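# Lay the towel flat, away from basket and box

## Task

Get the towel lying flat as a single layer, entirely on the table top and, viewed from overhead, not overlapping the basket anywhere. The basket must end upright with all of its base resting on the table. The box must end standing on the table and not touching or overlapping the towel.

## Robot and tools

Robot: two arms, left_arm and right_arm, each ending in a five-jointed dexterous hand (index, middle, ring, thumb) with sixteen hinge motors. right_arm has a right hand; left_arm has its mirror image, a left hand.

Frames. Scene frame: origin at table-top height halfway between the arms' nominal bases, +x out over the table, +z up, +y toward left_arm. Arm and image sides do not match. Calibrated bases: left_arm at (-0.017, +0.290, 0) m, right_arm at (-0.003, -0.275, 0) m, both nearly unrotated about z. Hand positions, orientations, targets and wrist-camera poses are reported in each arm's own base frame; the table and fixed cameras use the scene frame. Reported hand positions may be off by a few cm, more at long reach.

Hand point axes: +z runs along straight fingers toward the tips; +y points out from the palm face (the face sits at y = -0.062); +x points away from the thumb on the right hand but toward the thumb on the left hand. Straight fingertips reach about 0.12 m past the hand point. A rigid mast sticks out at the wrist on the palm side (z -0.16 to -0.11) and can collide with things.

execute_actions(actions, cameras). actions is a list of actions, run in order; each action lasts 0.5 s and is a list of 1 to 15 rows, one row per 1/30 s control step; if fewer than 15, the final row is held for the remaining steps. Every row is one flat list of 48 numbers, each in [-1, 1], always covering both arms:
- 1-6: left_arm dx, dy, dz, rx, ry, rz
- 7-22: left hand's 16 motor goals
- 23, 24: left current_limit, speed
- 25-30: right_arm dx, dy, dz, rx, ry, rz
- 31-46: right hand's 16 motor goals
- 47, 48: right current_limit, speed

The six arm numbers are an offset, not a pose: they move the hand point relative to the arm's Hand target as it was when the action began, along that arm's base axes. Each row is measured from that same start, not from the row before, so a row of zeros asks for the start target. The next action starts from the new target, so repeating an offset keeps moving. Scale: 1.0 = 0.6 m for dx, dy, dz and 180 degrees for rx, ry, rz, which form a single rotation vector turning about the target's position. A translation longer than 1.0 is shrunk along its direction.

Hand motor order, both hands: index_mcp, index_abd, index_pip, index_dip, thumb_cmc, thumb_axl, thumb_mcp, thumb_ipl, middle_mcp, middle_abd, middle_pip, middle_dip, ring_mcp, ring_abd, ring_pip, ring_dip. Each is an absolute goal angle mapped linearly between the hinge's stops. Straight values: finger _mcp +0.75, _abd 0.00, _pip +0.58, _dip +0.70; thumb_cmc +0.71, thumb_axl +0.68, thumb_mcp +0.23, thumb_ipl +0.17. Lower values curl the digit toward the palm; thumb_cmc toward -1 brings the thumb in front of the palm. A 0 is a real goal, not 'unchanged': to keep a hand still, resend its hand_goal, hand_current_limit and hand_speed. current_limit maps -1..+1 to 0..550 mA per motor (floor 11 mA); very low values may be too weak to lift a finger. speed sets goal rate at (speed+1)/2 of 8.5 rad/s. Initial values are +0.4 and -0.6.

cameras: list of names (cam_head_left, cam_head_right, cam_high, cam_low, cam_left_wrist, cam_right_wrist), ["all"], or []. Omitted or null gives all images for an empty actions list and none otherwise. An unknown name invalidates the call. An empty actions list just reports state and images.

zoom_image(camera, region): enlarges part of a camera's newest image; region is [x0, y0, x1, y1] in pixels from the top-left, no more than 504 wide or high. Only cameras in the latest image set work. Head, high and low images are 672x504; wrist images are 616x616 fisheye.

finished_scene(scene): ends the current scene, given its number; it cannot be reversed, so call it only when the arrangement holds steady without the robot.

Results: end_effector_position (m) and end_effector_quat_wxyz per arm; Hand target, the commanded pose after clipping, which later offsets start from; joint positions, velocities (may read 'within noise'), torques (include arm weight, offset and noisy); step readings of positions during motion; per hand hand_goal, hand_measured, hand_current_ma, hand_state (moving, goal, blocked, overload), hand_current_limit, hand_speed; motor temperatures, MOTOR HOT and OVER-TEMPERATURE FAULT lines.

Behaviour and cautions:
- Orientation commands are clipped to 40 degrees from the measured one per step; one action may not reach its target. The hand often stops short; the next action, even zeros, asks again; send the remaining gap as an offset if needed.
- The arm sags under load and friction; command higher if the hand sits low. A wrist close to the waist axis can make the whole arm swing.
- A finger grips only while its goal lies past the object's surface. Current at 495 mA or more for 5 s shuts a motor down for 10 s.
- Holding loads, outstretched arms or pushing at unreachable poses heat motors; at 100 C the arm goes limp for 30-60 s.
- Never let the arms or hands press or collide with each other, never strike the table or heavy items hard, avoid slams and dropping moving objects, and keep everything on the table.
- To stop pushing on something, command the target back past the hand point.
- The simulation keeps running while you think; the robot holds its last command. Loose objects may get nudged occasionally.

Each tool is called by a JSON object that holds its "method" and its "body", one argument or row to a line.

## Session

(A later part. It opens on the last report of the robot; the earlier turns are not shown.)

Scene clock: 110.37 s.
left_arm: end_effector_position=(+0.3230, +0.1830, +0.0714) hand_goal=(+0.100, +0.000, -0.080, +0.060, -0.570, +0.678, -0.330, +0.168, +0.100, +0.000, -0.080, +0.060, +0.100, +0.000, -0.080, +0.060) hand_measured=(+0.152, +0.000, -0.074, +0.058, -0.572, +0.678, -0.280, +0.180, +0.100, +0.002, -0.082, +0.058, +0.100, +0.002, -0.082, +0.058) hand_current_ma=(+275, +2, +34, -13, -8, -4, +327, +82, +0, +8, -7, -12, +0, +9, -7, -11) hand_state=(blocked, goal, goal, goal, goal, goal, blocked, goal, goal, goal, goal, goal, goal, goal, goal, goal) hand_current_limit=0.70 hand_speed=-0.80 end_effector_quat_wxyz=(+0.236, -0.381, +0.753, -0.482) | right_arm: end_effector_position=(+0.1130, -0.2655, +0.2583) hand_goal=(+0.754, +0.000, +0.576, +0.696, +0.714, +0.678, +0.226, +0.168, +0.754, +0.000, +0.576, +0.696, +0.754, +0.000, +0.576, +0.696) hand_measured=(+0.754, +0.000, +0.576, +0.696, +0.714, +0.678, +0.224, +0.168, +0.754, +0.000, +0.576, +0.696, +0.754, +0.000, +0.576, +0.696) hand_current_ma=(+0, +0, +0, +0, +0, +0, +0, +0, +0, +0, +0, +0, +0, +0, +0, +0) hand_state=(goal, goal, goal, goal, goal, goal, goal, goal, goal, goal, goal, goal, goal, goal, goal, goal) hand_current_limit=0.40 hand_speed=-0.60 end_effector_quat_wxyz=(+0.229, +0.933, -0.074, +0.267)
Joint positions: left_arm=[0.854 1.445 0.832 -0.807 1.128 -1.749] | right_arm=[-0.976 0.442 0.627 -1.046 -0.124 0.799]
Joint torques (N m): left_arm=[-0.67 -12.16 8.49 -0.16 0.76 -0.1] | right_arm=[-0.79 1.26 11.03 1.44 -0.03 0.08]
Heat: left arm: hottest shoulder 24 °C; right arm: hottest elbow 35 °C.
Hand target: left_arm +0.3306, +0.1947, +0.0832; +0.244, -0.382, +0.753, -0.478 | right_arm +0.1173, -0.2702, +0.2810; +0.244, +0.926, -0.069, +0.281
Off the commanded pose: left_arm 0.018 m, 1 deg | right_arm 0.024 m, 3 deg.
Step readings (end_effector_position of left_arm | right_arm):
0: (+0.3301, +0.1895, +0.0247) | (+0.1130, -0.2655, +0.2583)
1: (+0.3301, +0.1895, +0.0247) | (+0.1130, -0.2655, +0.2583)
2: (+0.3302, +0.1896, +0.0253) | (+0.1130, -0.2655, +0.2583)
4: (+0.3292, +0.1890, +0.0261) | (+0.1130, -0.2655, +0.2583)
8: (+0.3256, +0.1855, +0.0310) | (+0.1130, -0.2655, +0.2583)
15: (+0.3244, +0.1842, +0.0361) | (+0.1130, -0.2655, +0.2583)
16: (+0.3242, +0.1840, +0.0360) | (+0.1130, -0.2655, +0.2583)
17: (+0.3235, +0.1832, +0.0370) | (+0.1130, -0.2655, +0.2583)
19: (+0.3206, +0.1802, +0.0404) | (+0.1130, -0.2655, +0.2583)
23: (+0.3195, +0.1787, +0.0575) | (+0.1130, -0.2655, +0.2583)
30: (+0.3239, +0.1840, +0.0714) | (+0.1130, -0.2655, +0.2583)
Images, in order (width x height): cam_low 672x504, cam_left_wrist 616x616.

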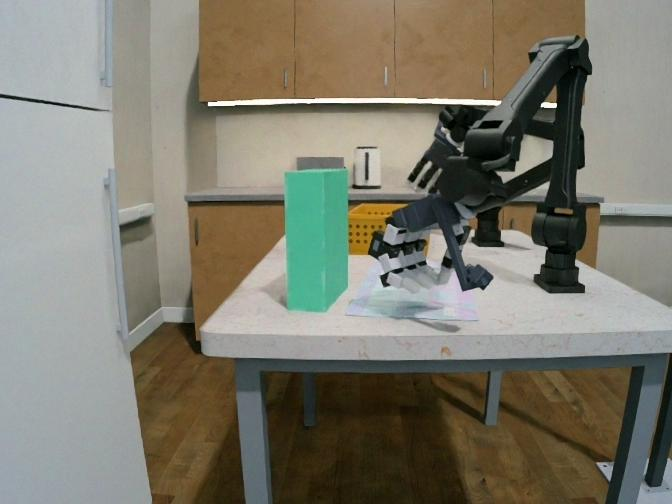

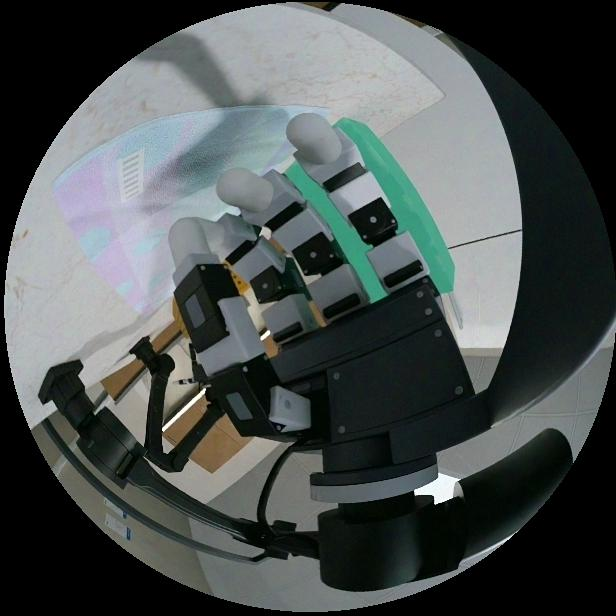

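{"method": "execute_actions", "body": {
  "actions": [
    [[-0.04,0.005,0.0,0,0,0, 0.274,0,-0.109,0.029,-0.571,0.678,0.0,0.168,0.274,0,-0.109,0.029,0.274,0,-0.109,0.029,0.7,-0.6, 0,0,0,0,0,0, 0.754,0,0.576,0.696,0.714,0.678,0.226,0.168,0.754,0,0.576,0.696,0.754,0,0.576,0.696,0.4,-0.6]],
    [[-0.035,0.0,-0.04,0,0,0, 0.274,0,-0.109,0.029,-0.571,0.678,-0.0,0.168,0.274,0,-0.109,0.029,0.274,0,-0.109,0.029,0.7,-0.6, 0,0,0,0,0,0, 0.754,0,0.576,0.696,0.714,0.678,0.226,0.168,0.754,0,0.576,0.696,0.754,0,0.576,0.696,0.4,-0.6]],
    [[0,0.0,-0.035,0,0,0, 0.274,0,-0.109,0.029,-0.571,0.678,-0.0,0.168,0.274,0,-0.109,0.029,0.274,0,-0.109,0.029,0.7,-0.6, 0,0,0,0,0,0, 0.754,0,0.576,0.696,0.714,0.678,0.226,0.168,0.754,0,0.576,0.696,0.754,0,0.576,0.696,0.4,-0.6]]
  ],
  "cameras": ["cam_left_wrist","cam_low"]
}}

{"method": "zoom_image", "body": {
  "camera": "cam_left_wrist",
  "region": [60, 100, 400, 320]
}}

{"method": "zoom_image", "body": {
  "camera": "cam_low",
  "region": [340, 180, 540, 330]
}}

Scene clock: 113.00 s.
left_arm: end_effector_position=(+0.2815, +0.1874, +0.0384) hand_goal=(+0.274, +0.000, -0.108, +0.030, -0.570, +0.678, +0.000, +0.168, +0.274, +0.000, -0.108, +0.030, +0.274, +0.000, -0.108, +0.030) hand_measured=(+0.266, +0.000, -0.104, +0.034, -0.572, +0.678, -0.002, +0.170, +0.266, +0.002, -0.104, +0.034, +0.266, +0.002, -0.104, +0.034) hand_current_ma=(-45, +2, +17, +16, -8, -4, -15, +11, -39, +8, +16, +17, -45, +9, +17, +15) hand_state=(goal, goal, goal, goal, goal, goal, goal, goal, goal, goal, goal, goal, goal, goal, goal, goal) hand_current_limit=0.70 hand_speed=-0.60 end_effector_quat_wxyz=(+0.227, -0.390, +0.749, -0.484) | right_arm: end_effector_position=(+0.1130, -0.2655, +0.2583) hand_goal=(+0.754, +0.000, +0.576, +0.696, +0.714, +0.678, +0.226, +0.168, +0.754, +0.000, +0.576, +0.696, +0.754, +0.000, +0.576, +0.696) hand_measured=(+0.754, +0.000, +0.576, +0.696, +0.714, +0.678, +0.224, +0.168, +0.754, +0.000, +0.576, +0.696, +0.754, +0.000, +0.576, +0.696) hand_current_ma=(+0, +0, +0, +0, +0, +0, +0, +0, +0, +0, +0, +0, +0, +0, +0, +0) hand_state=(goal, goal, goal, goal, goal, goal, goal, goal, goal, goal, goal, goal, goal, goal, goal, goal) hand_current_limit=0.40 hand_speed=-0.60 end_effector_quat_wxyz=(+0.229, +0.933, -0.074, +0.267)
Joint positions: left_arm=[0.952 1.501 0.785 -0.924 1.128 -1.536] | right_arm=[-0.976 0.442 0.627 -1.046 -0.124 0.799]
Joint torques (N m): left_arm=[-0.09 -11.69 5.64 0.87 1.06 0.23] | right_arm=[-0.62 0.85 11.02 1.42 0 0.07]
Heat: left arm: hottest shoulder 24 °C; right arm: hottest elbow 35 °C.
Hand target: left_arm +0.2856, +0.1977, +0.0382; +0.244, -0.382, +0.753, -0.478 | right_arm +0.1173, -0.2702, +0.2810; +0.244, +0.926, -0.069, +0.281
Off the commanded pose: left_arm 0.011 m, 2 deg | right_arm 0.024 m, 3 deg.
Step readings (end_effector_position of left_arm | right_arm):
0: (+0.3230, +0.1830, +0.0714) | (+0.1130, -0.2655, +0.2583)
1: (+0.3228, +0.1827, +0.0714) | (+0.1130, -0.2655, +0.2583)
2: (+0.3214, +0.1820, +0.0714) | (+0.1130, -0.2655, +0.2583)
4: (+0.3168, +0.1801, +0.0714) | (+0.1130, -0.2655, +0.2583)
8: (+0.3069, +0.1828, +0.0719) | (+0.1130, -0.2655, +0.2583)
15: (+0.2999, +0.1881, +0.0720) | (+0.1130, -0.2655, +0.2583)
16: (+0.2998, +0.1880, +0.0720) | (+0.1130, -0.2655, +0.2583)
17: (+0.2999, +0.1882, +0.0718) | (+0.1130, -0.2655, +0.2583)
19: (+0.2990, +0.1892, +0.0705) | (+0.1130, -0.2655, +0.2583)
23: (+0.2908, +0.1900, +0.0645) | (+0.1130, -0.2655, +0.2583)
30: (+0.2856, +0.1928, +0.0599) | (+0.1130, -0.2655, +0.2583)
31: (+0.2856, +0.1928, +0.0599) | (+0.1130, -0.2655, +0.2583)
32: (+0.2855, +0.1927, +0.0594) | (+0.1130, -0.2655, +0.2583)
34: (+0.2850, +0.1922, +0.0565) | (+0.1130, -0.2655, +0.2583)
38: (+0.2820, +0.1880, +0.0450) | (+0.1130, -0.2655, +0.2583)
45: (+0.2812, +0.1870, +0.0385) | (+0.1130, -0.2655, +0.2583)
Images, in order (width x height): cam_low 672x504, cam_left_wrist 616x616.

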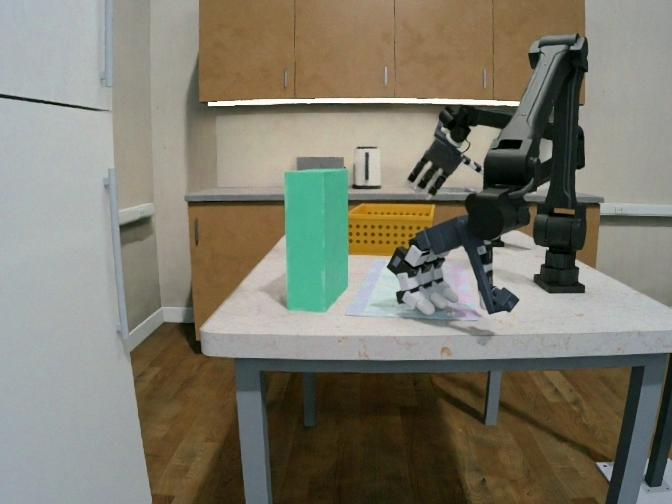

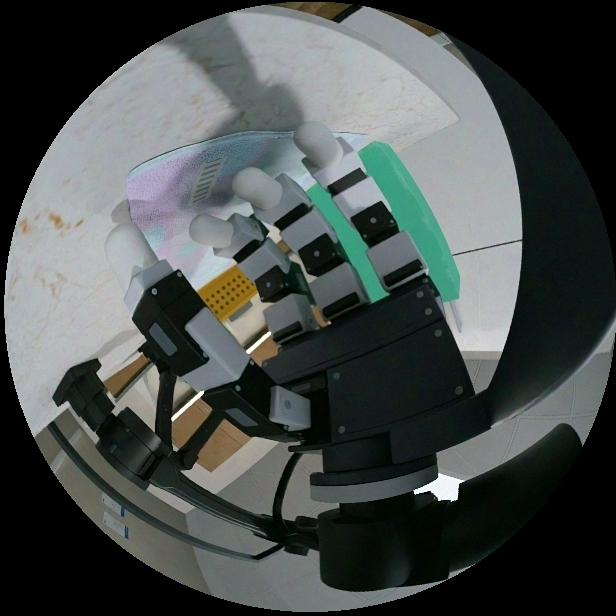

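Scaled by 1.482 from the camera's 616x616 image, which has a finer 880x880 frame.

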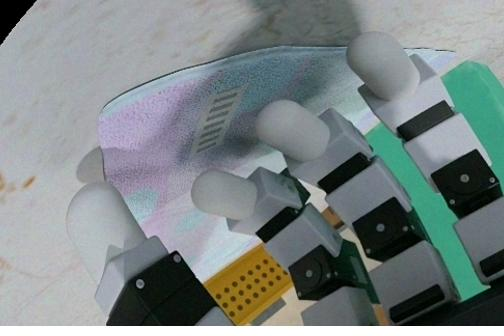

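Scaled by 2.520 from the camera's 672x504 image, which has a finer 960x720 frame.

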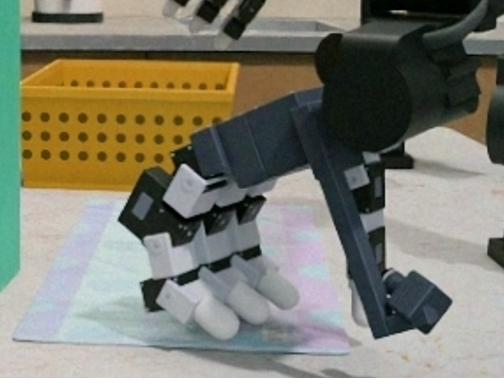

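{"method": "zoom_image", "body": {
  "camera": "cam_left_wrist",
  "region": [100, 130, 200, 230]
}}

Scaled by 5.040 from the camera's 616x616 image, which has a finer 880x880 frame.

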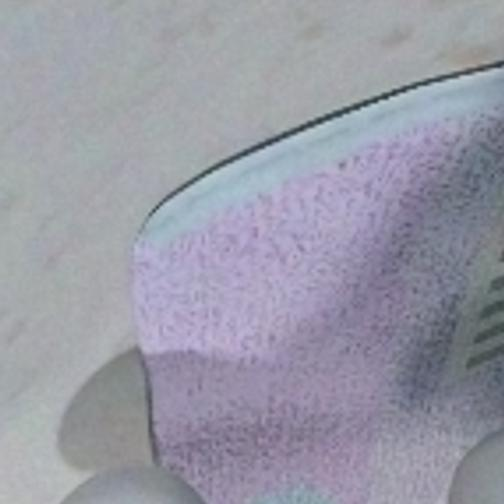

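{"method": "execute_actions", "body": {
  "actions": [
    [[0.0,0.0,-0.02,0,0,0, 0.274,0,-0.109,0.029,-0.571,0.678,0.0,0.168,0.274,0,-0.109,0.029,0.274,0,-0.109,0.029,0.7,-0.6, 0,0,0,0,0,0, 0.754,0,0.576,0.696,0.714,0.678,0.226,0.168,0.754,0,0.576,0.696,0.754,0,0.576,0.696,0.4,-0.6]],
    [[0,0.0,-0.015,0,0,0, 0.274,0,-0.109,0.029,-0.571,0.678,-0.0,0.168,0.274,0,-0.109,0.029,0.274,0,-0.109,0.029,0.7,-0.6, 0,0,0,0,0,0, 0.754,0,0.576,0.696,0.714,0.678,0.226,0.168,0.754,0,0.576,0.696,0.754,0,0.576,0.696,0.4,-0.6]]
  ],
  "cameras": ["cam_left_wrist"]
}}

{"method": "zoom_image", "body": {
  "camera": "cam_left_wrist",
  "region": [60, 100, 400, 320]
}}

{"method": "execute_actions", "body": {
  "actions": [
    [[0.0,0.0,0,0,0,0, 0.274,0,-0.109,0.029,-0.571,0.678,-0.15,0.168,0.274,0,-0.109,0.029,0.274,0,-0.109,0.029,0.7,-0.6, 0,0,0,0,0,0, 0.754,0,0.576,0.696,0.714,0.678,0.226,0.168,0.754,0,0.576,0.696,0.754,0,0.576,0.696,0.4,-0.6]],
    [[0,0.0,0,0,0,0, 0.274,0,-0.109,0.029,-0.571,0.678,-0.28,0.168,0.274,0,-0.109,0.029,0.274,0,-0.109,0.029,0.7,-0.6, 0,0,0,0,0,0, 0.754,0,0.576,0.696,0.714,0.678,0.226,0.168,0.754,0,0.576,0.696,0.754,0,0.576,0.696,0.4,-0.6]]
  ],
  "cameras": ["cam_left_wrist"]
}}

{"method": "zoom_image", "body": {
  "camera": "cam_left_wrist",
  "region": [60, 100, 400, 320]
}}

Scene clock: 115.27 s.
left_arm: end_effector_position=(+0.2840, +0.1896, +0.0250) hand_goal=(+0.274, +0.000, -0.108, +0.030, -0.570, +0.678, +0.000, +0.168, +0.274, +0.000, -0.108, +0.030, +0.274, +0.000, -0.108, +0.030) hand_measured=(+0.266, +0.000, -0.114, +0.024, -0.572, +0.678, -0.002, +0.170, +0.266, +0.002, -0.112, +0.026, +0.266, +0.002, -0.104, +0.034) hand_current_ma=(-45, +2, -33, -29, -8, -4, -15, +11, -39, +4, -21, -19, -45, +9, +17, +15) hand_state=(goal, goal, goal, goal, goal, goal, goal, goal, goal, goal, goal, goal, goal, goal, goal, goal) hand_current_limit=0.70 hand_speed=-0.60 end_effector_quat_wxyz=(+0.233, -0.389, +0.749, -0.484) | right_arm: end_effector_position=(+0.1130, -0.2655, +0.2583) hand_goal=(+0.754, +0.000, +0.576, +0.696, +0.714, +0.678, +0.226, +0.168, +0.754, +0.000, +0.576, +0.696, +0.754, +0.000, +0.576, +0.696) hand_measured=(+0.754, +0.000, +0.576, +0.696, +0.714, +0.678, +0.224, +0.168, +0.754, +0.000, +0.576, +0.696, +0.754, +0.000, +0.576, +0.696) hand_current_ma=(+0, +0, +0, +0, +0, +0, +0, +0, +0, +0, +0, +0, +0, +0, +0, +0) hand_state=(goal, goal, goal, goal, goal, goal, goal, goal, goal, goal, goal, goal, goal, goal, goal, goal) hand_current_limit=0.40 hand_speed=-0.60 end_effector_quat_wxyz=(+0.229, +0.933, -0.074, +0.267)
Joint positions: left_arm=[0.952 1.53 0.771 -0.864 1.132 -1.544] | right_arm=[-0.976 0.442 0.627 -1.046 -0.124 0.799]
Joint torques (N m): left_arm=[-0.09 -10.7 4.93 1.2 0.9 0.22] | right_arm=[-0.73 0.79 11.11 1.47 0 0.09]
Heat: left arm: hottest shoulder 24 °C; right arm: hottest elbow 35 °C.
Hand target: left_arm +0.2856, +0.1977, +0.0172; +0.244, -0.382, +0.753, -0.478 | right_arm +0.1173, -0.2702, +0.2810; +0.244, +0.926, -0.069, +0.281
Off the commanded pose: left_arm 0.011 m, 2 deg | right_arm 0.024 m, 3 deg.
Step readings (end_effector_position of left_arm | right_arm):
0: (+0.2815, +0.1874, +0.0384) | (+0.1130, -0.2655, +0.2583)
1: (+0.2817, +0.1876, +0.0383) | (+0.1130, -0.2655, +0.2583)
2: (+0.2819, +0.1879, +0.0383) | (+0.1130, -0.2655, +0.2583)
4: (+0.2830, +0.1896, +0.0370) | (+0.1130, -0.2655, +0.2583)
8: (+0.2832, +0.1897, +0.0321) | (+0.1130, -0.2655, +0.2583)
15: (+0.2826, +0.1889, +0.0284) | (+0.1130, -0.2655, +0.2583)
16: (+0.2828, +0.1892, +0.0284) | (+0.1130, -0.2655, +0.2583)
17: (+0.2827, +0.1891, +0.0279) | (+0.1130, -0.2655, +0.2583)
19: (+0.2830, +0.1896, +0.0264) | (+0.1130, -0.2655, +0.2583)
23: (+0.2838, +0.1897, +0.0253) | (+0.1130, -0.2655, +0.2583)
30: (+0.2838, +0.1893, +0.0251) | (+0.1130, -0.2655, +0.2583)
Images, in order (width x height): cam_left_wrist 616x616.

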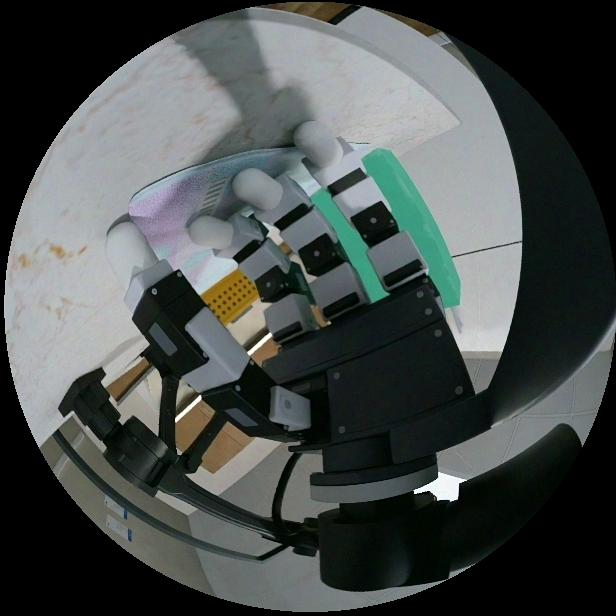

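Scaled by 1.482 from the camera's 616x616 image, which has a finer 880x880 frame.

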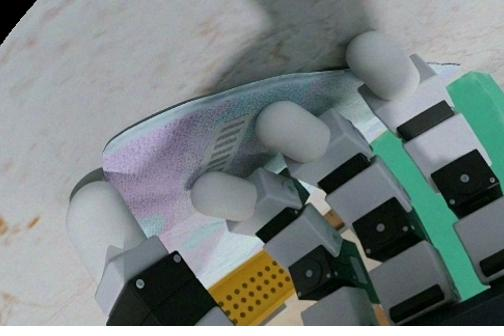

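Scene clock: 116.57 s.
left_arm: end_effector_position=(+0.2840, +0.1896, +0.0250) hand_goal=(+0.274, +0.000, -0.108, +0.030, -0.570, +0.678, -0.280, +0.168, +0.274, +0.000, -0.108, +0.030, +0.274, +0.000, -0.108, +0.030) hand_measured=(+0.266, +0.002, -0.114, +0.024, -0.572, +0.678, -0.258, +0.172, +0.266, +0.002, -0.112, +0.026, +0.266, +0.002, -0.104, +0.034) hand_current_ma=(-45, +5, -33, -29, -7, -4, +144, +25, -39, +4, -21, -19, -45, +9, +17, +15) hand_state=(goal, goal, goal, goal, goal, goal, blocked, goal, goal, goal, goal, goal, goal, goal, goal, goal) hand_current_limit=0.70 hand_speed=-0.60 end_effector_quat_wxyz=(+0.233, -0.389, +0.749, -0.484) | right_arm: end_effector_position=(+0.1130, -0.2655, +0.2583) hand_goal=(+0.754, +0.000, +0.576, +0.696, +0.714, +0.678, +0.226, +0.168, +0.754, +0.000, +0.576, +0.696, +0.754, +0.000, +0.576, +0.696) hand_measured=(+0.754, +0.000, +0.576, +0.696, +0.714, +0.678, +0.224, +0.168, +0.754, +0.000, +0.576, +0.696, +0.754, +0.000, +0.576, +0.696) hand_current_ma=(+0, +0, +0, +0, +0, +0, +0, +0, +0, +0, +0, +0, +0, +0, +0, +0) hand_state=(goal, goal, goal, goal, goal, goal, goal, goal, goal, goal, goal, goal, goal, goal, goal, goal) hand_current_limit=0.40 hand_speed=-0.60 end_effector_quat_wxyz=(+0.229, +0.933, -0.074, +0.267)
Joint positions: left_arm=[0.952 1.53 0.771 -0.864 1.132 -1.544] | right_arm=[-0.976 0.442 0.627 -1.046 -0.124 0.799]
Joint torques (N m): left_arm=[-0.09 -10.64 4.94 1.2 0.92 0.22] | right_arm=[-0.67 0.67 11 1.46 0 0.09]
Heat: left arm: hottest shoulder 24 °C; right arm: hottest elbow 35 °C.
Hand target: left_arm +0.2856, +0.1977, +0.0172; +0.244, -0.382, +0.753, -0.478 | right_arm +0.1173, -0.2702, +0.2810; +0.244, +0.926, -0.069, +0.281
Off the commanded pose: left_arm 0.011 m, 2 deg | right_arm 0.024 m, 3 deg.
Step readings (end_effector_position of left_arm | right_arm):
0: (+0.2840, +0.1896, +0.0250) | (+0.1130, -0.2655, +0.2583)
1: (+0.2840, +0.1896, +0.0250) | (+0.1130, -0.2655, +0.2583)
2: (+0.2840, +0.1896, +0.0250) | (+0.1130, -0.2655, +0.2583)
4: (+0.2840, +0.1896, +0.0250) | (+0.1130, -0.2655, +0.2583)
8: (+0.2840, +0.1896, +0.0250) | (+0.1130, -0.2655, +0.2583)
15: (+0.2840, +0.1896, +0.0250) | (+0.1130, -0.2655, +0.2583)
16: (+0.2840, +0.1896, +0.0250) | (+0.1130, -0.2655, +0.2583)
17: (+0.2840, +0.1896, +0.0250) | (+0.1130, -0.2655, +0.2583)
19: (+0.2840, +0.1896, +0.0250) | (+0.1130, -0.2655, +0.2583)
23: (+0.2840, +0.1896, +0.0250) | (+0.1130, -0.2655, +0.2583)
30: (+0.2840, +0.1896, +0.0250) | (+0.1130, -0.2655, +0.2583)
Images, in order (width x height): cam_left_wrist 616x616.

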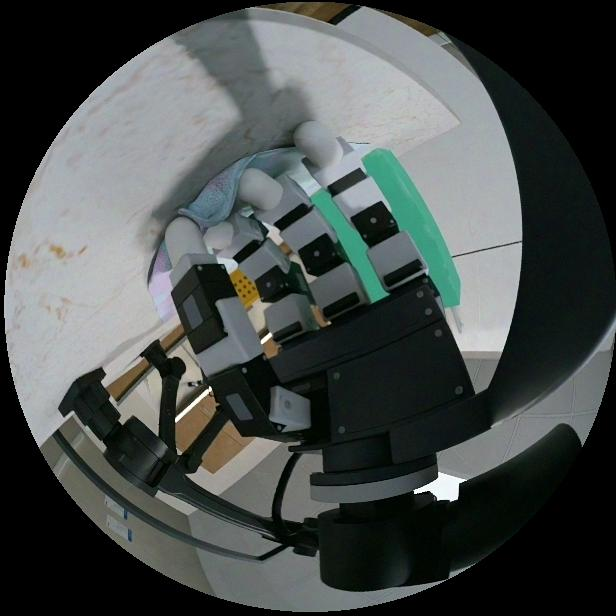

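Scaled by 1.482 from the camera's 616x616 image, which has a finer 880x880 frame.

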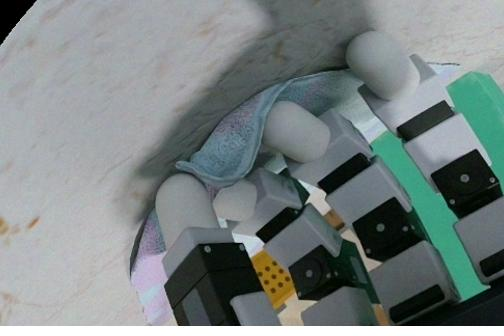

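{"method": "zoom_image", "body": {
  "camera": "cam_left_wrist",
  "region": [130, 130, 290, 300]
}}

{"method": "execute_actions", "body": {
  "actions": [
    [[0.0,0.0,0,0,0,0, 0.15,0,-0.109,0.029,-0.571,0.678,-0.32,0.168,0.2,0,-0.109,0.029,0.274,0,-0.109,0.029,0.7,-0.6, 0,0,0,0,0,0, 0.754,0,0.576,0.696,0.714,0.678,0.226,0.168,0.754,0,0.576,0.696,0.754,0,0.576,0.696,0.4,-0.6]],
    [[0,0.0,0.05,0,0,0, 0.15,0,-0.109,0.029,-0.571,0.678,-0.33,0.168,0.2,0,-0.109,0.029,0.274,0,-0.109,0.029,0.7,-0.6, 0,0,0,0,0,0, 0.754,0,0.576,0.696,0.714,0.678,0.226,0.168,0.754,0,0.576,0.696,0.754,0,0.576,0.696,0.4,-0.6]],
    [[0,0.0,0.05,0,0,0, 0.15,0,-0.109,0.029,-0.571,0.678,-0.33,0.168,0.2,0,-0.109,0.029,0.274,0,-0.109,0.029,0.7,-0.6, 0,0,0,0,0,0, 0.754,0,0.576,0.696,0.714,0.678,0.226,0.168,0.754,0,0.576,0.696,0.754,0,0.576,0.696,0.4,-0.6]]
  ],
  "cameras": ["cam_left_wrist","cam_low","cam_head_left","cam_high"]
}}

{"method": "zoom_image", "body": {
  "camera": "cam_left_wrist",
  "region": [60, 100, 400, 320]
}}

{"method": "zoom_image", "body": {
  "camera": "cam_low",
  "region": [340, 180, 540, 330]
}}

Scaled by 2.965 from the camera's 616x616 image, which has a finer 880x880 frame.

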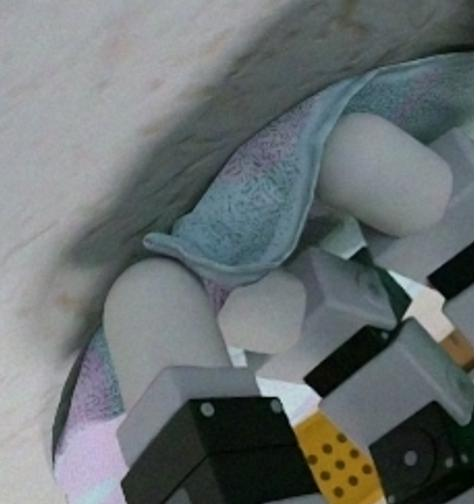

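Scene clock: 118.83 s.
left_arm: end_effector_position=(+0.2779, +0.1820, +0.0656) hand_goal=(+0.150, +0.000, -0.108, +0.030, -0.570, +0.678, -0.330, +0.168, +0.200, +0.000, -0.108, +0.030, +0.274, +0.000, -0.108, +0.030) hand_measured=(+0.210, +0.002, -0.094, +0.032, -0.574, +0.678, -0.284, +0.180, +0.200, +0.002, -0.108, +0.028, +0.266, +0.002, -0.104, +0.034) hand_current_ma=(+316, +5, +67, +14, -21, -4, +303, +85, -2, +4, +0, -7, -45, +9, +17, +15) hand_state=(blocked, goal, goal, goal, goal, goal, blocked, goal, goal, goal, goal, goal, goal, goal, goal, goal) hand_current_limit=0.70 hand_speed=-0.60 end_effector_quat_wxyz=(+0.228, -0.391, +0.748, -0.486) | right_arm: end_effector_position=(+0.1130, -0.2655, +0.2583) hand_goal=(+0.754, +0.000, +0.576, +0.696, +0.714, +0.678, +0.226, +0.168, +0.754, +0.000, +0.576, +0.696, +0.754, +0.000, +0.576, +0.696) hand_measured=(+0.754, +0.000, +0.576, +0.696, +0.714, +0.678, +0.224, +0.168, +0.754, +0.000, +0.576, +0.696, +0.754, +0.000, +0.576, +0.696) hand_current_ma=(+0, +0, +0, +0, +0, +0, +0, +0, +0, +0, +0, +0, +0, +0, +0, +0) hand_state=(goal, goal, goal, goal, goal, goal, goal, goal, goal, goal, goal, goal, goal, goal, goal, goal) hand_current_limit=0.40 hand_speed=-0.60 end_effector_quat_wxyz=(+0.229, +0.933, -0.074, +0.267)
Joint positions: left_arm=[0.953 1.433 0.8 -1.01 1.132 -1.535] | right_arm=[-0.976 0.442 0.627 -1.046 -0.124 0.799]
Joint torques (N m): left_arm=[-0.09 -11.63 8.24 -0.55 0.89 0.18] | right_arm=[-0.85 0.85 11.03 1.44 -0.01 0.09]
Heat: left arm: hottest shoulder 24 °C; right arm: hottest elbow 35 °C.
Hand target: left_arm +0.2856, +0.1977, +0.0772; +0.244, -0.382, +0.753, -0.478 | right_arm +0.1173, -0.2702, +0.2810; +0.244, +0.926, -0.069, +0.281
Off the commanded pose: left_arm 0.021 m, 2 deg | right_arm 0.024 m, 3 deg.
Step readings (end_effector_position of left_arm | right_arm):
0: (+0.2840, +0.1896, +0.0250) | (+0.1130, -0.2655, +0.2583)
1: (+0.2840, +0.1896, +0.0250) | (+0.1130, -0.2655, +0.2583)
2: (+0.2840, +0.1896, +0.0250) | (+0.1130, -0.2655, +0.2583)
4: (+0.2844, +0.1901, +0.0249) | (+0.1130, -0.2655, +0.2583)
8: (+0.2844, +0.1901, +0.0249) | (+0.1130, -0.2655, +0.2583)
15: (+0.2844, +0.1901, +0.0249) | (+0.1130, -0.2655, +0.2583)
16: (+0.2844, +0.1901, +0.0249) | (+0.1130, -0.2655, +0.2583)
17: (+0.2842, +0.1899, +0.0250) | (+0.1130, -0.2655, +0.2583)
19: (+0.2833, +0.1896, +0.0265) | (+0.1130, -0.2655, +0.2583)
23: (+0.2811, +0.1864, +0.0327) | (+0.1130, -0.2655, +0.2583)
30: (+0.2798, +0.1846, +0.0368) | (+0.1130, -0.2655, +0.2583)
31: (+0.2796, +0.1843, +0.0369) | (+0.1130, -0.2655, +0.2583)
32: (+0.2793, +0.1839, +0.0379) | (+0.1130, -0.2655, +0.2583)
34: (+0.2772, +0.1810, +0.0423) | (+0.1130, -0.2655, +0.2583)
38: (+0.2765, +0.1801, +0.0557) | (+0.1130, -0.2655, +0.2583)
45: (+0.2785, +0.1828, +0.0655) | (+0.1130, -0.2655, +0.2583)
Images, in order (width x height): cam_head_left 672x504, cam_high 672x504, cam_low 672x504, cam_left_wrist 616x616.

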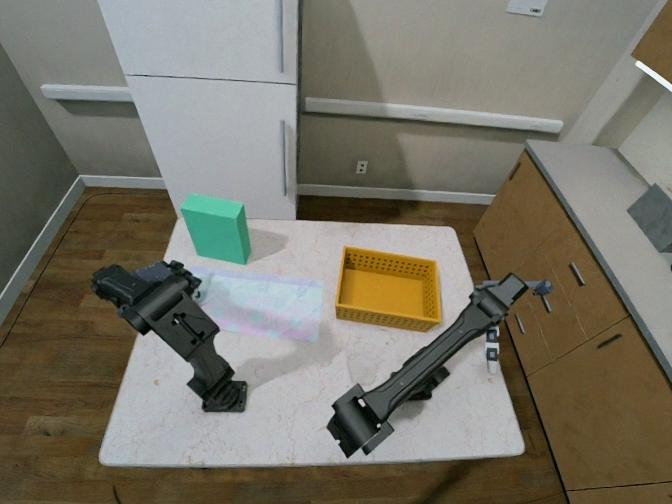

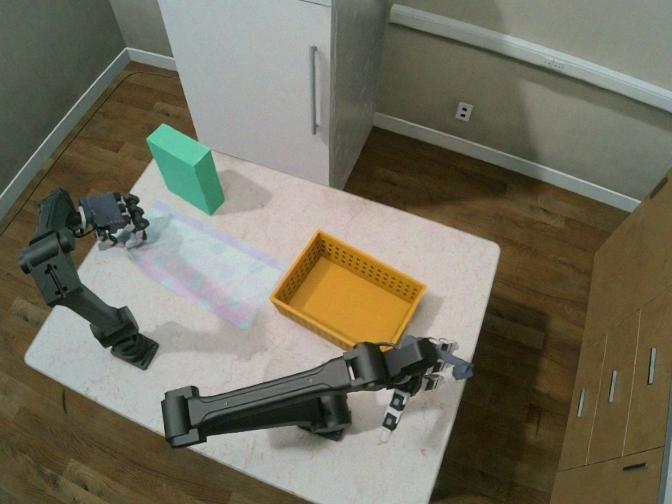

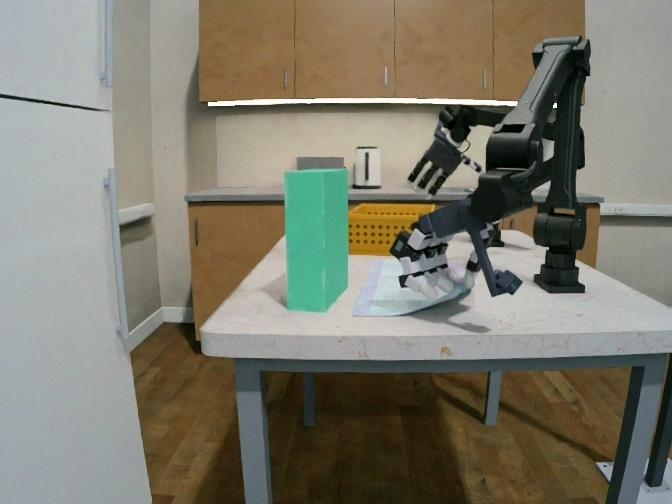

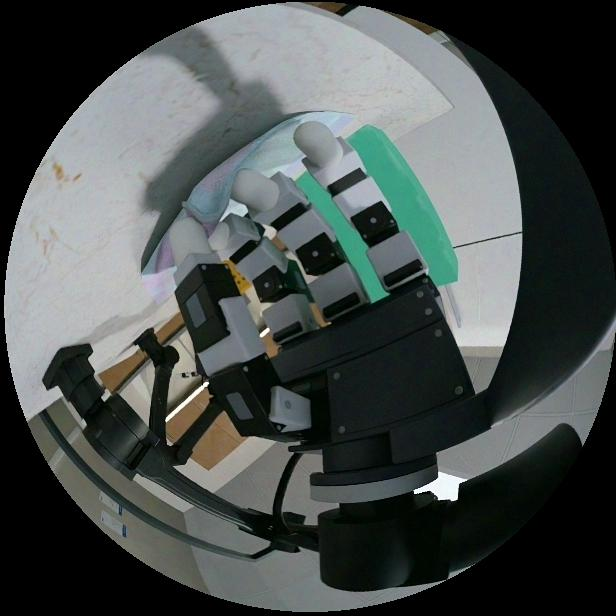

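Scaled by 1.482 from the camera's 616x616 image, which has a finer 880x880 frame.

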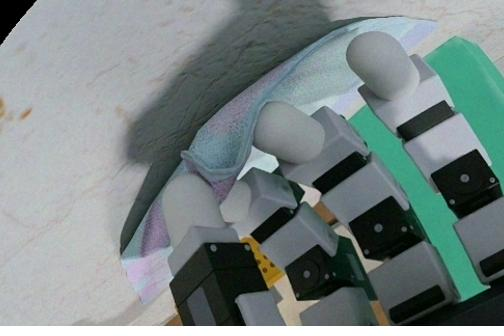

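Scaled by 2.520 from the camera's 672x504 image, which has a finer 960x720 frame.

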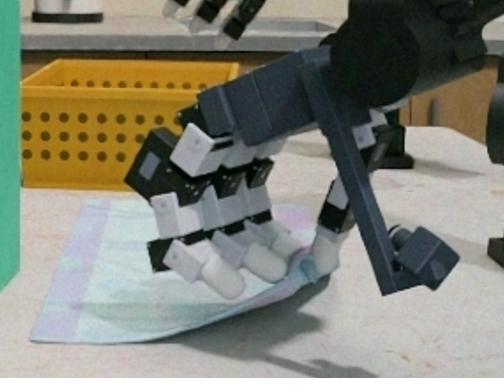

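{"method": "execute_actions", "body": {
  "actions": [
    [[0,0.0,0.08,0,0,0, 0.15,0,-0.109,0.029,-0.571,0.678,-0.33,0.168,0.2,0,-0.109,0.029,0.274,0,-0.109,0.029,0.7,-0.6, 0,0,0,0,0,0, 0.754,0,0.576,0.696,0.714,0.678,0.226,0.168,0.754,0,0.576,0.696,0.754,0,0.576,0.696,0.4,-0.6]],
    [[0,0.0,0.08,0,0,0, 0.15,0,-0.109,0.029,-0.571,0.678,-0.33,0.168,0.2,0,-0.109,0.029,0.274,0,-0.109,0.029,0.7,-0.6, 0,0,0,0,0,0, 0.754,0,0.576,0.696,0.714,0.678,0.226,0.168,0.754,0,0.576,0.696,0.754,0,0.576,0.696,0.4,-0.6]],
    [[0,0.0,0.08,0,0,0, 0.15,0,-0.109,0.029,-0.571,0.678,-0.33,0.168,0.2,0,-0.109,0.029,0.274,0,-0.109,0.029,0.7,-0.6, 0,0,0,0,0,0, 0.754,0,0.576,0.696,0.714,0.678,0.226,0.168,0.754,0,0.576,0.696,0.754,0,0.576,0.696,0.4,-0.6]]
  ],
  "cameras": ["cam_left_wrist","cam_low","cam_head_left","cam_high"]
}}

{"method": "zoom_image", "body": {
  "camera": "cam_left_wrist",
  "region": [60, 60, 400, 320]
}}

{"method": "zoom_image", "body": {
  "camera": "cam_low",
  "region": [340, 180, 540, 330]
}}

{"method": "zoom_image", "body": {
  "camera": "cam_high",
  "region": [90, 180, 290, 340]
}}

Scene clock: 121.23 s.
left_arm: end_effector_position=(+0.2800, +0.1849, +0.2062) hand_goal=(+0.150, +0.000, -0.108, +0.030, -0.570, +0.678, -0.330, +0.168, +0.200, +0.000, -0.108, +0.030, +0.274, +0.000, -0.108, +0.030) hand_measured=(+0.208, +0.002, -0.092, +0.036, -0.574, +0.678, -0.284, +0.180, +0.200, +0.002, -0.108, +0.028, +0.266, +0.002, -0.104, +0.034) hand_current_ma=(+313, +5, +76, +27, -21, -4, +303, +85, -4, +4, +0, -7, -45, +9, +17, +15) hand_state=(blocked, goal, goal, goal, goal, goal, blocked, goal, goal, goal, goal, goal, goal, goal, goal, goal) hand_current_limit=0.70 hand_speed=-0.60 end_effector_quat_wxyz=(+0.228, -0.391, +0.748, -0.486) | right_arm: end_effector_position=(+0.1130, -0.2655, +0.2583) hand_goal=(+0.754, +0.000, +0.576, +0.696, +0.714, +0.678, +0.226, +0.168, +0.754, +0.000, +0.576, +0.696, +0.754, +0.000, +0.576, +0.696) hand_measured=(+0.754, +0.000, +0.576, +0.696, +0.714, +0.678, +0.224, +0.168, +0.754, +0.000, +0.576, +0.696, +0.754, +0.000, +0.576, +0.696) hand_current_ma=(+0, +0, +0, +0, +0, +0, +0, +0, +0, +0, +0, +0, +0, +0, +0, +0) hand_state=(goal, goal, goal, goal, goal, goal, goal, goal, goal, goal, goal, goal, goal, goal, goal, goal) hand_current_limit=0.40 hand_speed=-0.60 end_effector_quat_wxyz=(+0.229, +0.933, -0.074, +0.267)
Joint positions: left_arm=[0.953 1.274 1.055 -1.424 1.132 -1.535] | right_arm=[-0.976 0.442 0.627 -1.046 -0.124 0.799]
Joint torques (N m): left_arm=[-0.09 -10.11 9.85 -0.54 0.89 0.16] | right_arm=[-0.62 0.91 11 1.39 0 0.09]
Heat: left arm: hottest shoulder 24 °C; right arm: hottest elbow 35 °C.
Hand target: left_arm +0.2856, +0.1977, +0.2212; +0.244, -0.382, +0.753, -0.478 | right_arm +0.1173, -0.2702, +0.2810; +0.244, +0.926, -0.069, +0.281
Off the commanded pose: left_arm 0.021 m, 2 deg | right_arm 0.024 m, 3 deg.
Step readings (end_effector_position of left_arm | right_arm):
0: (+0.2779, +0.1820, +0.0656) | (+0.1130, -0.2655, +0.2583)
1: (+0.2777, +0.1817, +0.0657) | (+0.1130, -0.2655, +0.2583)
2: (+0.2772, +0.1809, +0.0674) | (+0.1130, -0.2655, +0.2583)
4: (+0.2758, +0.1791, +0.0738) | (+0.1130, -0.2655, +0.2583)
8: (+0.2775, +0.1814, +0.0969) | (+0.1130, -0.2655, +0.2583)
15: (+0.2797, +0.1845, +0.1133) | (+0.1130, -0.2655, +0.2583)
16: (+0.2791, +0.1837, +0.1135) | (+0.1130, -0.2655, +0.2583)
17: (+0.2786, +0.1829, +0.1153) | (+0.1130, -0.2655, +0.2583)
19: (+0.2771, +0.1808, +0.1212) | (+0.1130, -0.2655, +0.2583)
23: (+0.2789, +0.1834, +0.1426) | (+0.1130, -0.2655, +0.2583)
30: (+0.2799, +0.1849, +0.1589) | (+0.1130, -0.2655, +0.2583)
31: (+0.2795, +0.1843, +0.1590) | (+0.1130, -0.2655, +0.2583)
32: (+0.2789, +0.1834, +0.1609) | (+0.1130, -0.2655, +0.2583)
34: (+0.2778, +0.1819, +0.1676) | (+0.1130, -0.2655, +0.2583)
38: (+0.2804, +0.1855, +0.1900) | (+0.1130, -0.2655, +0.2583)
45: (+0.2810, +0.1863, +0.2060) | (+0.1130, -0.2655, +0.2583)
Images, in order (width x height): cam_head_left 672x504, cam_high 672x504, cam_low 672x504, cam_left_wrist 616x616.

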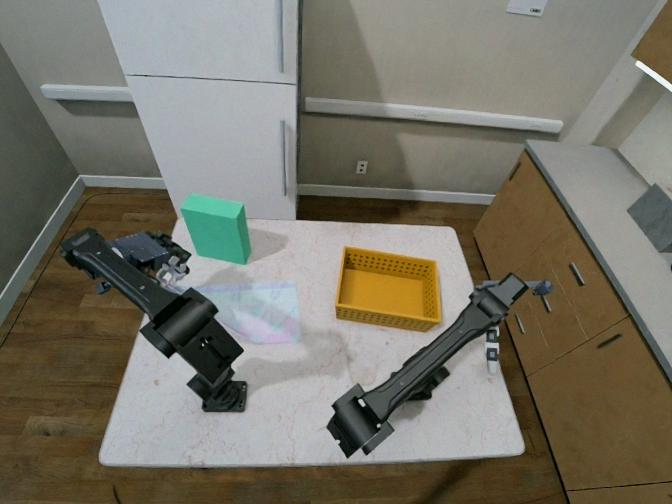

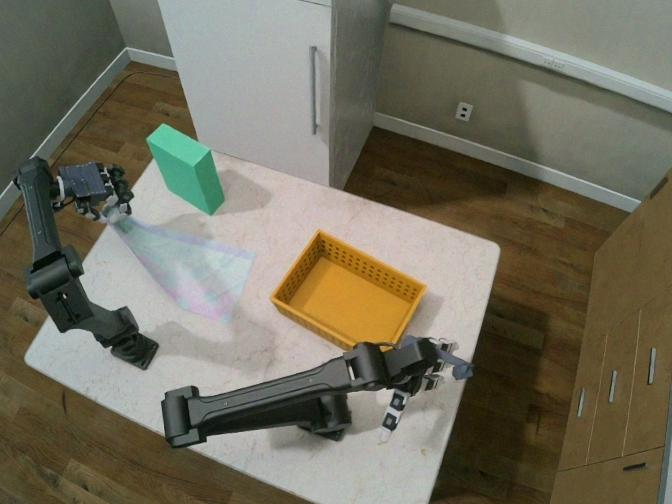

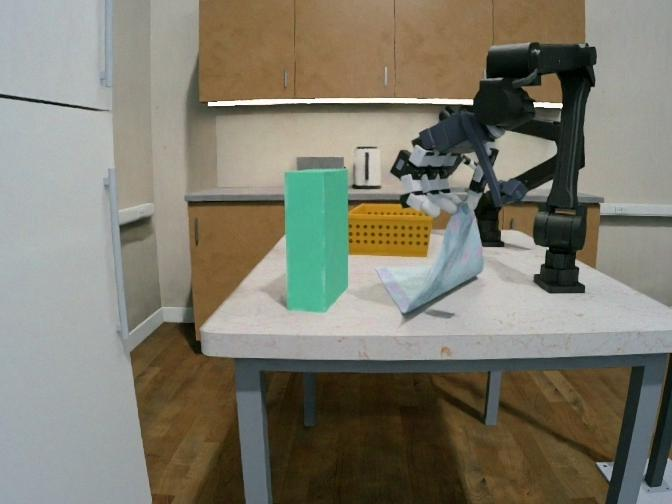

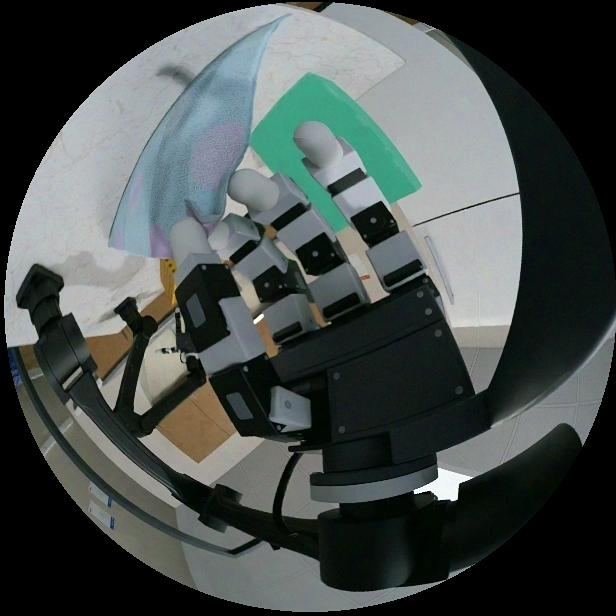

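Scaled by 1.482 from the camera's 616x616 image, which has a finer 880x880 frame.

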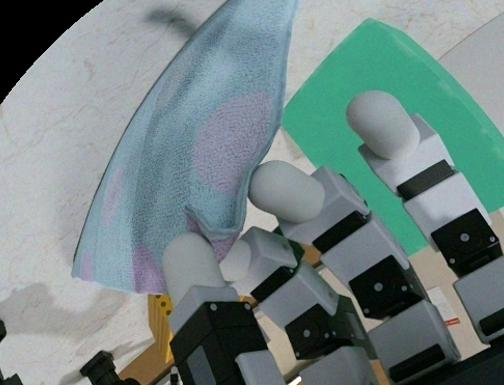

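Scaled by 2.520 from the camera's 672x504 image, which has a finer 960x720 frame.

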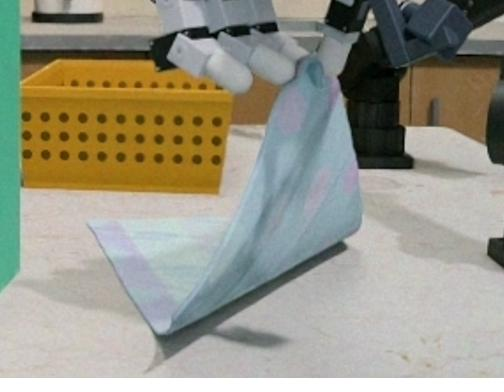

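Scaled by 2.520 from the camera's 672x504 image, which has a finer 960x720 frame.

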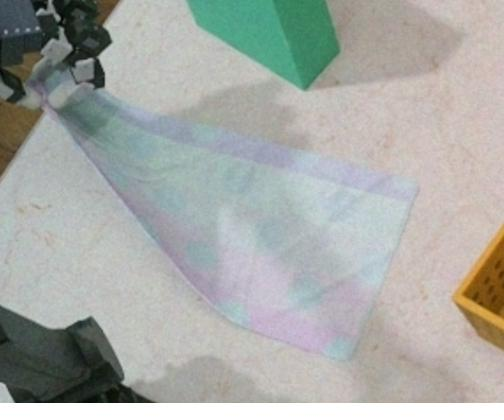

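{"method": "zoom_image", "body": {
  "camera": "cam_head_left",
  "region": [140, 220, 340, 370]
}}

{"method": "zoom_image", "body": {
  "camera": "cam_low",
  "region": [370, 190, 500, 320]
}}

Scaled by 2.520 from the camera's 672x504 image, which has a finer 960x720 frame.

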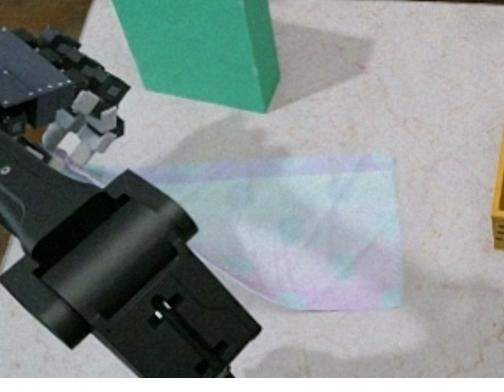

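Scaled by 3.877 from the camera's 672x504 image, which has a finer 960x720 frame.

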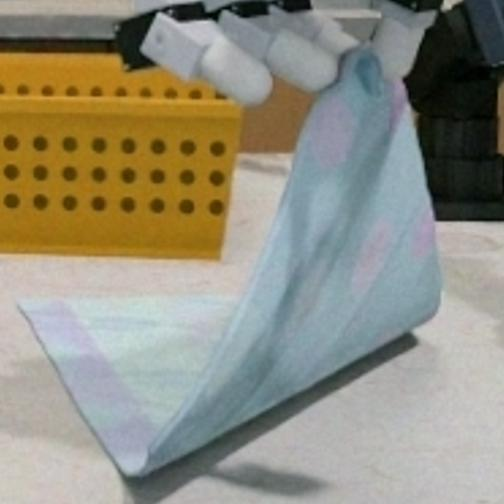

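{"method": "execute_actions", "body": {
  "actions": [
    [[-0.04,0.04,-0.07,0,0,0, 0.15,0,-0.109,0.029,-0.571,0.678,-0.33,0.168,0.2,0,-0.109,0.029,0.274,0,-0.109,0.029,0.7,-0.6, 0,0,0,0,0,0, 0.754,0,0.576,0.696,0.714,0.678,0.226,0.168,0.754,0,0.576,0.696,0.754,0,0.576,0.696,0.4,-0.6]],
    [[-0.05,0.05,-0.07,0,0,0, 0.15,0,-0.109,0.029,-0.571,0.678,-0.33,0.168,0.2,0,-0.109,0.029,0.274,0,-0.109,0.029,0.7,-0.6, 0,0,0,0,0,0, 0.754,0,0.576,0.696,0.714,0.678,0.226,0.168,0.754,0,0.576,0.696,0.754,0,0.576,0.696,0.4,-0.6]]
  ],
  "cameras": ["cam_left_wrist","cam_low","cam_head_left","cam_high"]
}}

{"method": "zoom_image", "body": {
  "camera": "cam_low",
  "region": [340, 180, 540, 330]
}}

{"method": "zoom_image", "body": {
  "camera": "cam_high",
  "region": [60, 160, 290, 340]
}}

Scene clock: 124.83 s.
left_arm: end_effector_position=(+0.2294, +0.2484, +0.1316) hand_goal=(+0.150, +0.000, -0.108, +0.030, -0.570, +0.678, -0.330, +0.168, +0.200, +0.000, -0.108, +0.030, +0.274, +0.000, -0.108, +0.030) hand_measured=(+0.208, +0.002, -0.092, +0.036, -0.574, +0.678, -0.284, +0.180, +0.198, +0.002, -0.108, +0.028, +0.268, +0.002, -0.106, +0.034) hand_current_ma=(+308, +5, +77, +27, -21, -4, +303, +85, -8, +4, +0, -7, -28, +9, +14, +15) hand_state=(blocked, goal, goal, goal, goal, goal, blocked, goal, goal, goal, goal, goal, goal, goal, goal, goal) hand_current_limit=0.70 hand_speed=-0.60 end_effector_quat_wxyz=(+0.242, -0.393, +0.747, -0.479) | right_arm: end_effector_position=(+0.1130, -0.2655, +0.2583) hand_goal=(+0.754, +0.000, +0.576, +0.696, +0.714, +0.678, +0.226, +0.168, +0.754, +0.000, +0.576, +0.696, +0.754, +0.000, +0.576, +0.696) hand_measured=(+0.754, +0.000, +0.576, +0.696, +0.714, +0.678, +0.224, +0.168, +0.754, +0.000, +0.576, +0.696, +0.754, +0.000, +0.576, +0.696) hand_current_ma=(+0, +0, +0, +0, +0, +0, +0, +0, +0, +0, +0, +0, +0, +0, +0, +0) hand_state=(goal, goal, goal, goal, goal, goal, goal, goal, goal, goal, goal, goal, goal, goal, goal, goal) hand_current_limit=0.40 hand_speed=-0.60 end_effector_quat_wxyz=(+0.229, +0.933, -0.074, +0.267)
Joint positions: left_arm=[1.168 1.478 1.032 -1.554 1.085 -1.11] | right_arm=[-0.976 0.442 0.627 -1.046 -0.124 0.799]
Joint torques (N m): left_arm=[-0.5 -12.4 7.08 -1.35 0.69 0.25] | right_arm=[-0.44 0.73 11.03 1.54 0.01 0.06]
Heat: left arm: hottest shoulder 24 °C; right arm: hottest elbow 35 °C.
Hand target: left_arm +0.2316, +0.2517, +0.1372; +0.244, -0.382, +0.753, -0.478 | right_arm +0.1173, -0.2702, +0.2810; +0.244, +0.926, -0.069, +0.281
Off the commanded pose: left_arm 0.007 m, 1 deg | right_arm 0.024 m, 3 deg.
Step readings (end_effector_position of left_arm | right_arm):
0: (+0.2800, +0.1849, +0.2062) | (+0.1130, -0.2655, +0.2583)
1: (+0.2799, +0.1848, +0.2062) | (+0.1130, -0.2655, +0.2583)
2: (+0.2797, +0.1855, +0.2057) | (+0.1130, -0.2655, +0.2583)
4: (+0.2767, +0.1908, +0.2032) | (+0.1130, -0.2655, +0.2583)
8: (+0.2658, +0.2085, +0.1905) | (+0.1130, -0.2655, +0.2583)
15: (+0.2605, +0.2210, +0.1759) | (+0.1130, -0.2655, +0.2583)
16: (+0.2604, +0.2209, +0.1755) | (+0.1130, -0.2655, +0.2583)
17: (+0.2597, +0.2211, +0.1745) | (+0.1130, -0.2655, +0.2583)
19: (+0.2558, +0.2236, +0.1699) | (+0.1130, -0.2655, +0.2583)
23: (+0.2384, +0.2369, +0.1498) | (+0.1130, -0.2655, +0.2583)
30: (+0.2292, +0.2486, +0.1313) | (+0.1130, -0.2655, +0.2583)
Images, in order (width x height): cam_head_left 672x504, cam_high 672x504, cam_low 672x504, cam_left_wrist 616x616.

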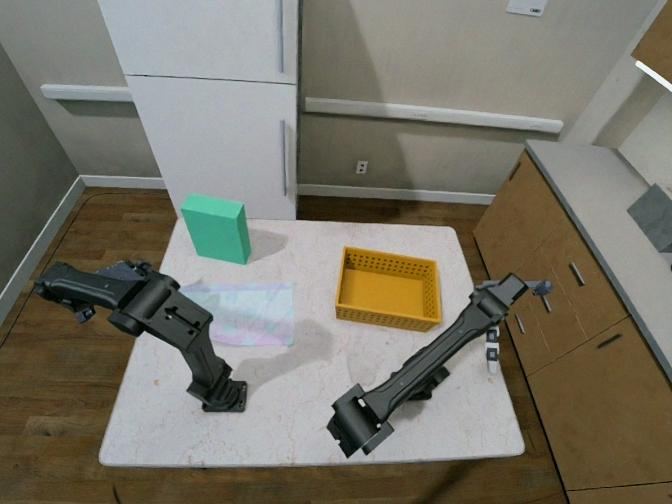

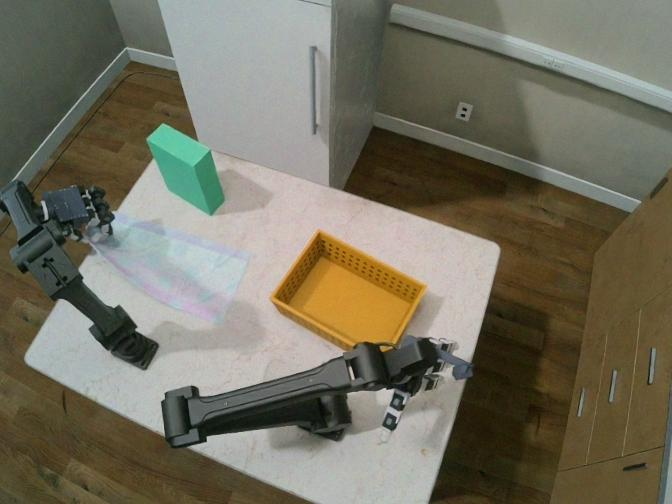

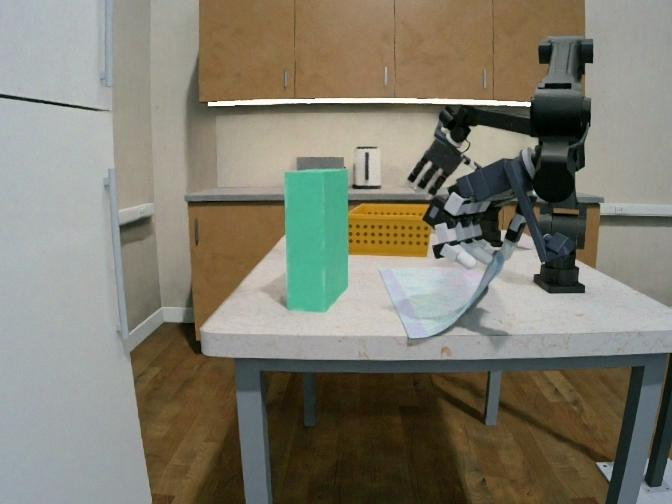

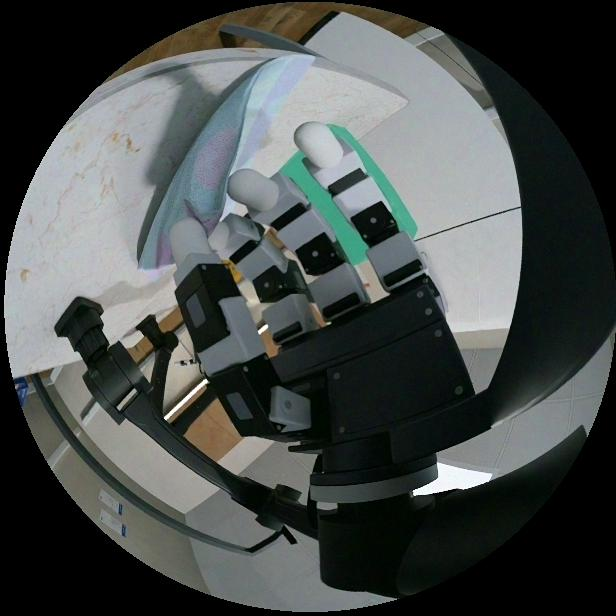

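Scaled by 2.520 from the camera's 672x504 image, which has a finer 960x720 frame.

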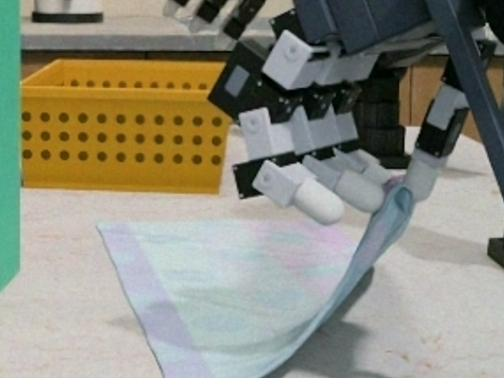

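Scaled by 2.191 from the camera's 672x504 image, which has a finer 960x720 frame.

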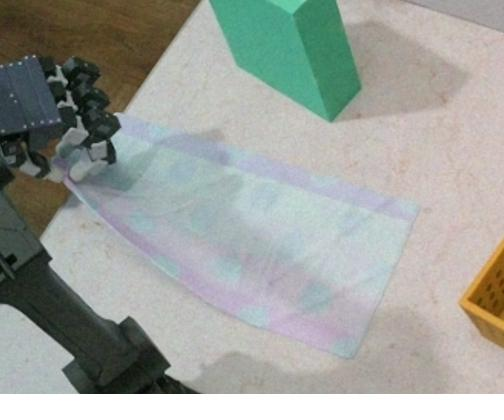

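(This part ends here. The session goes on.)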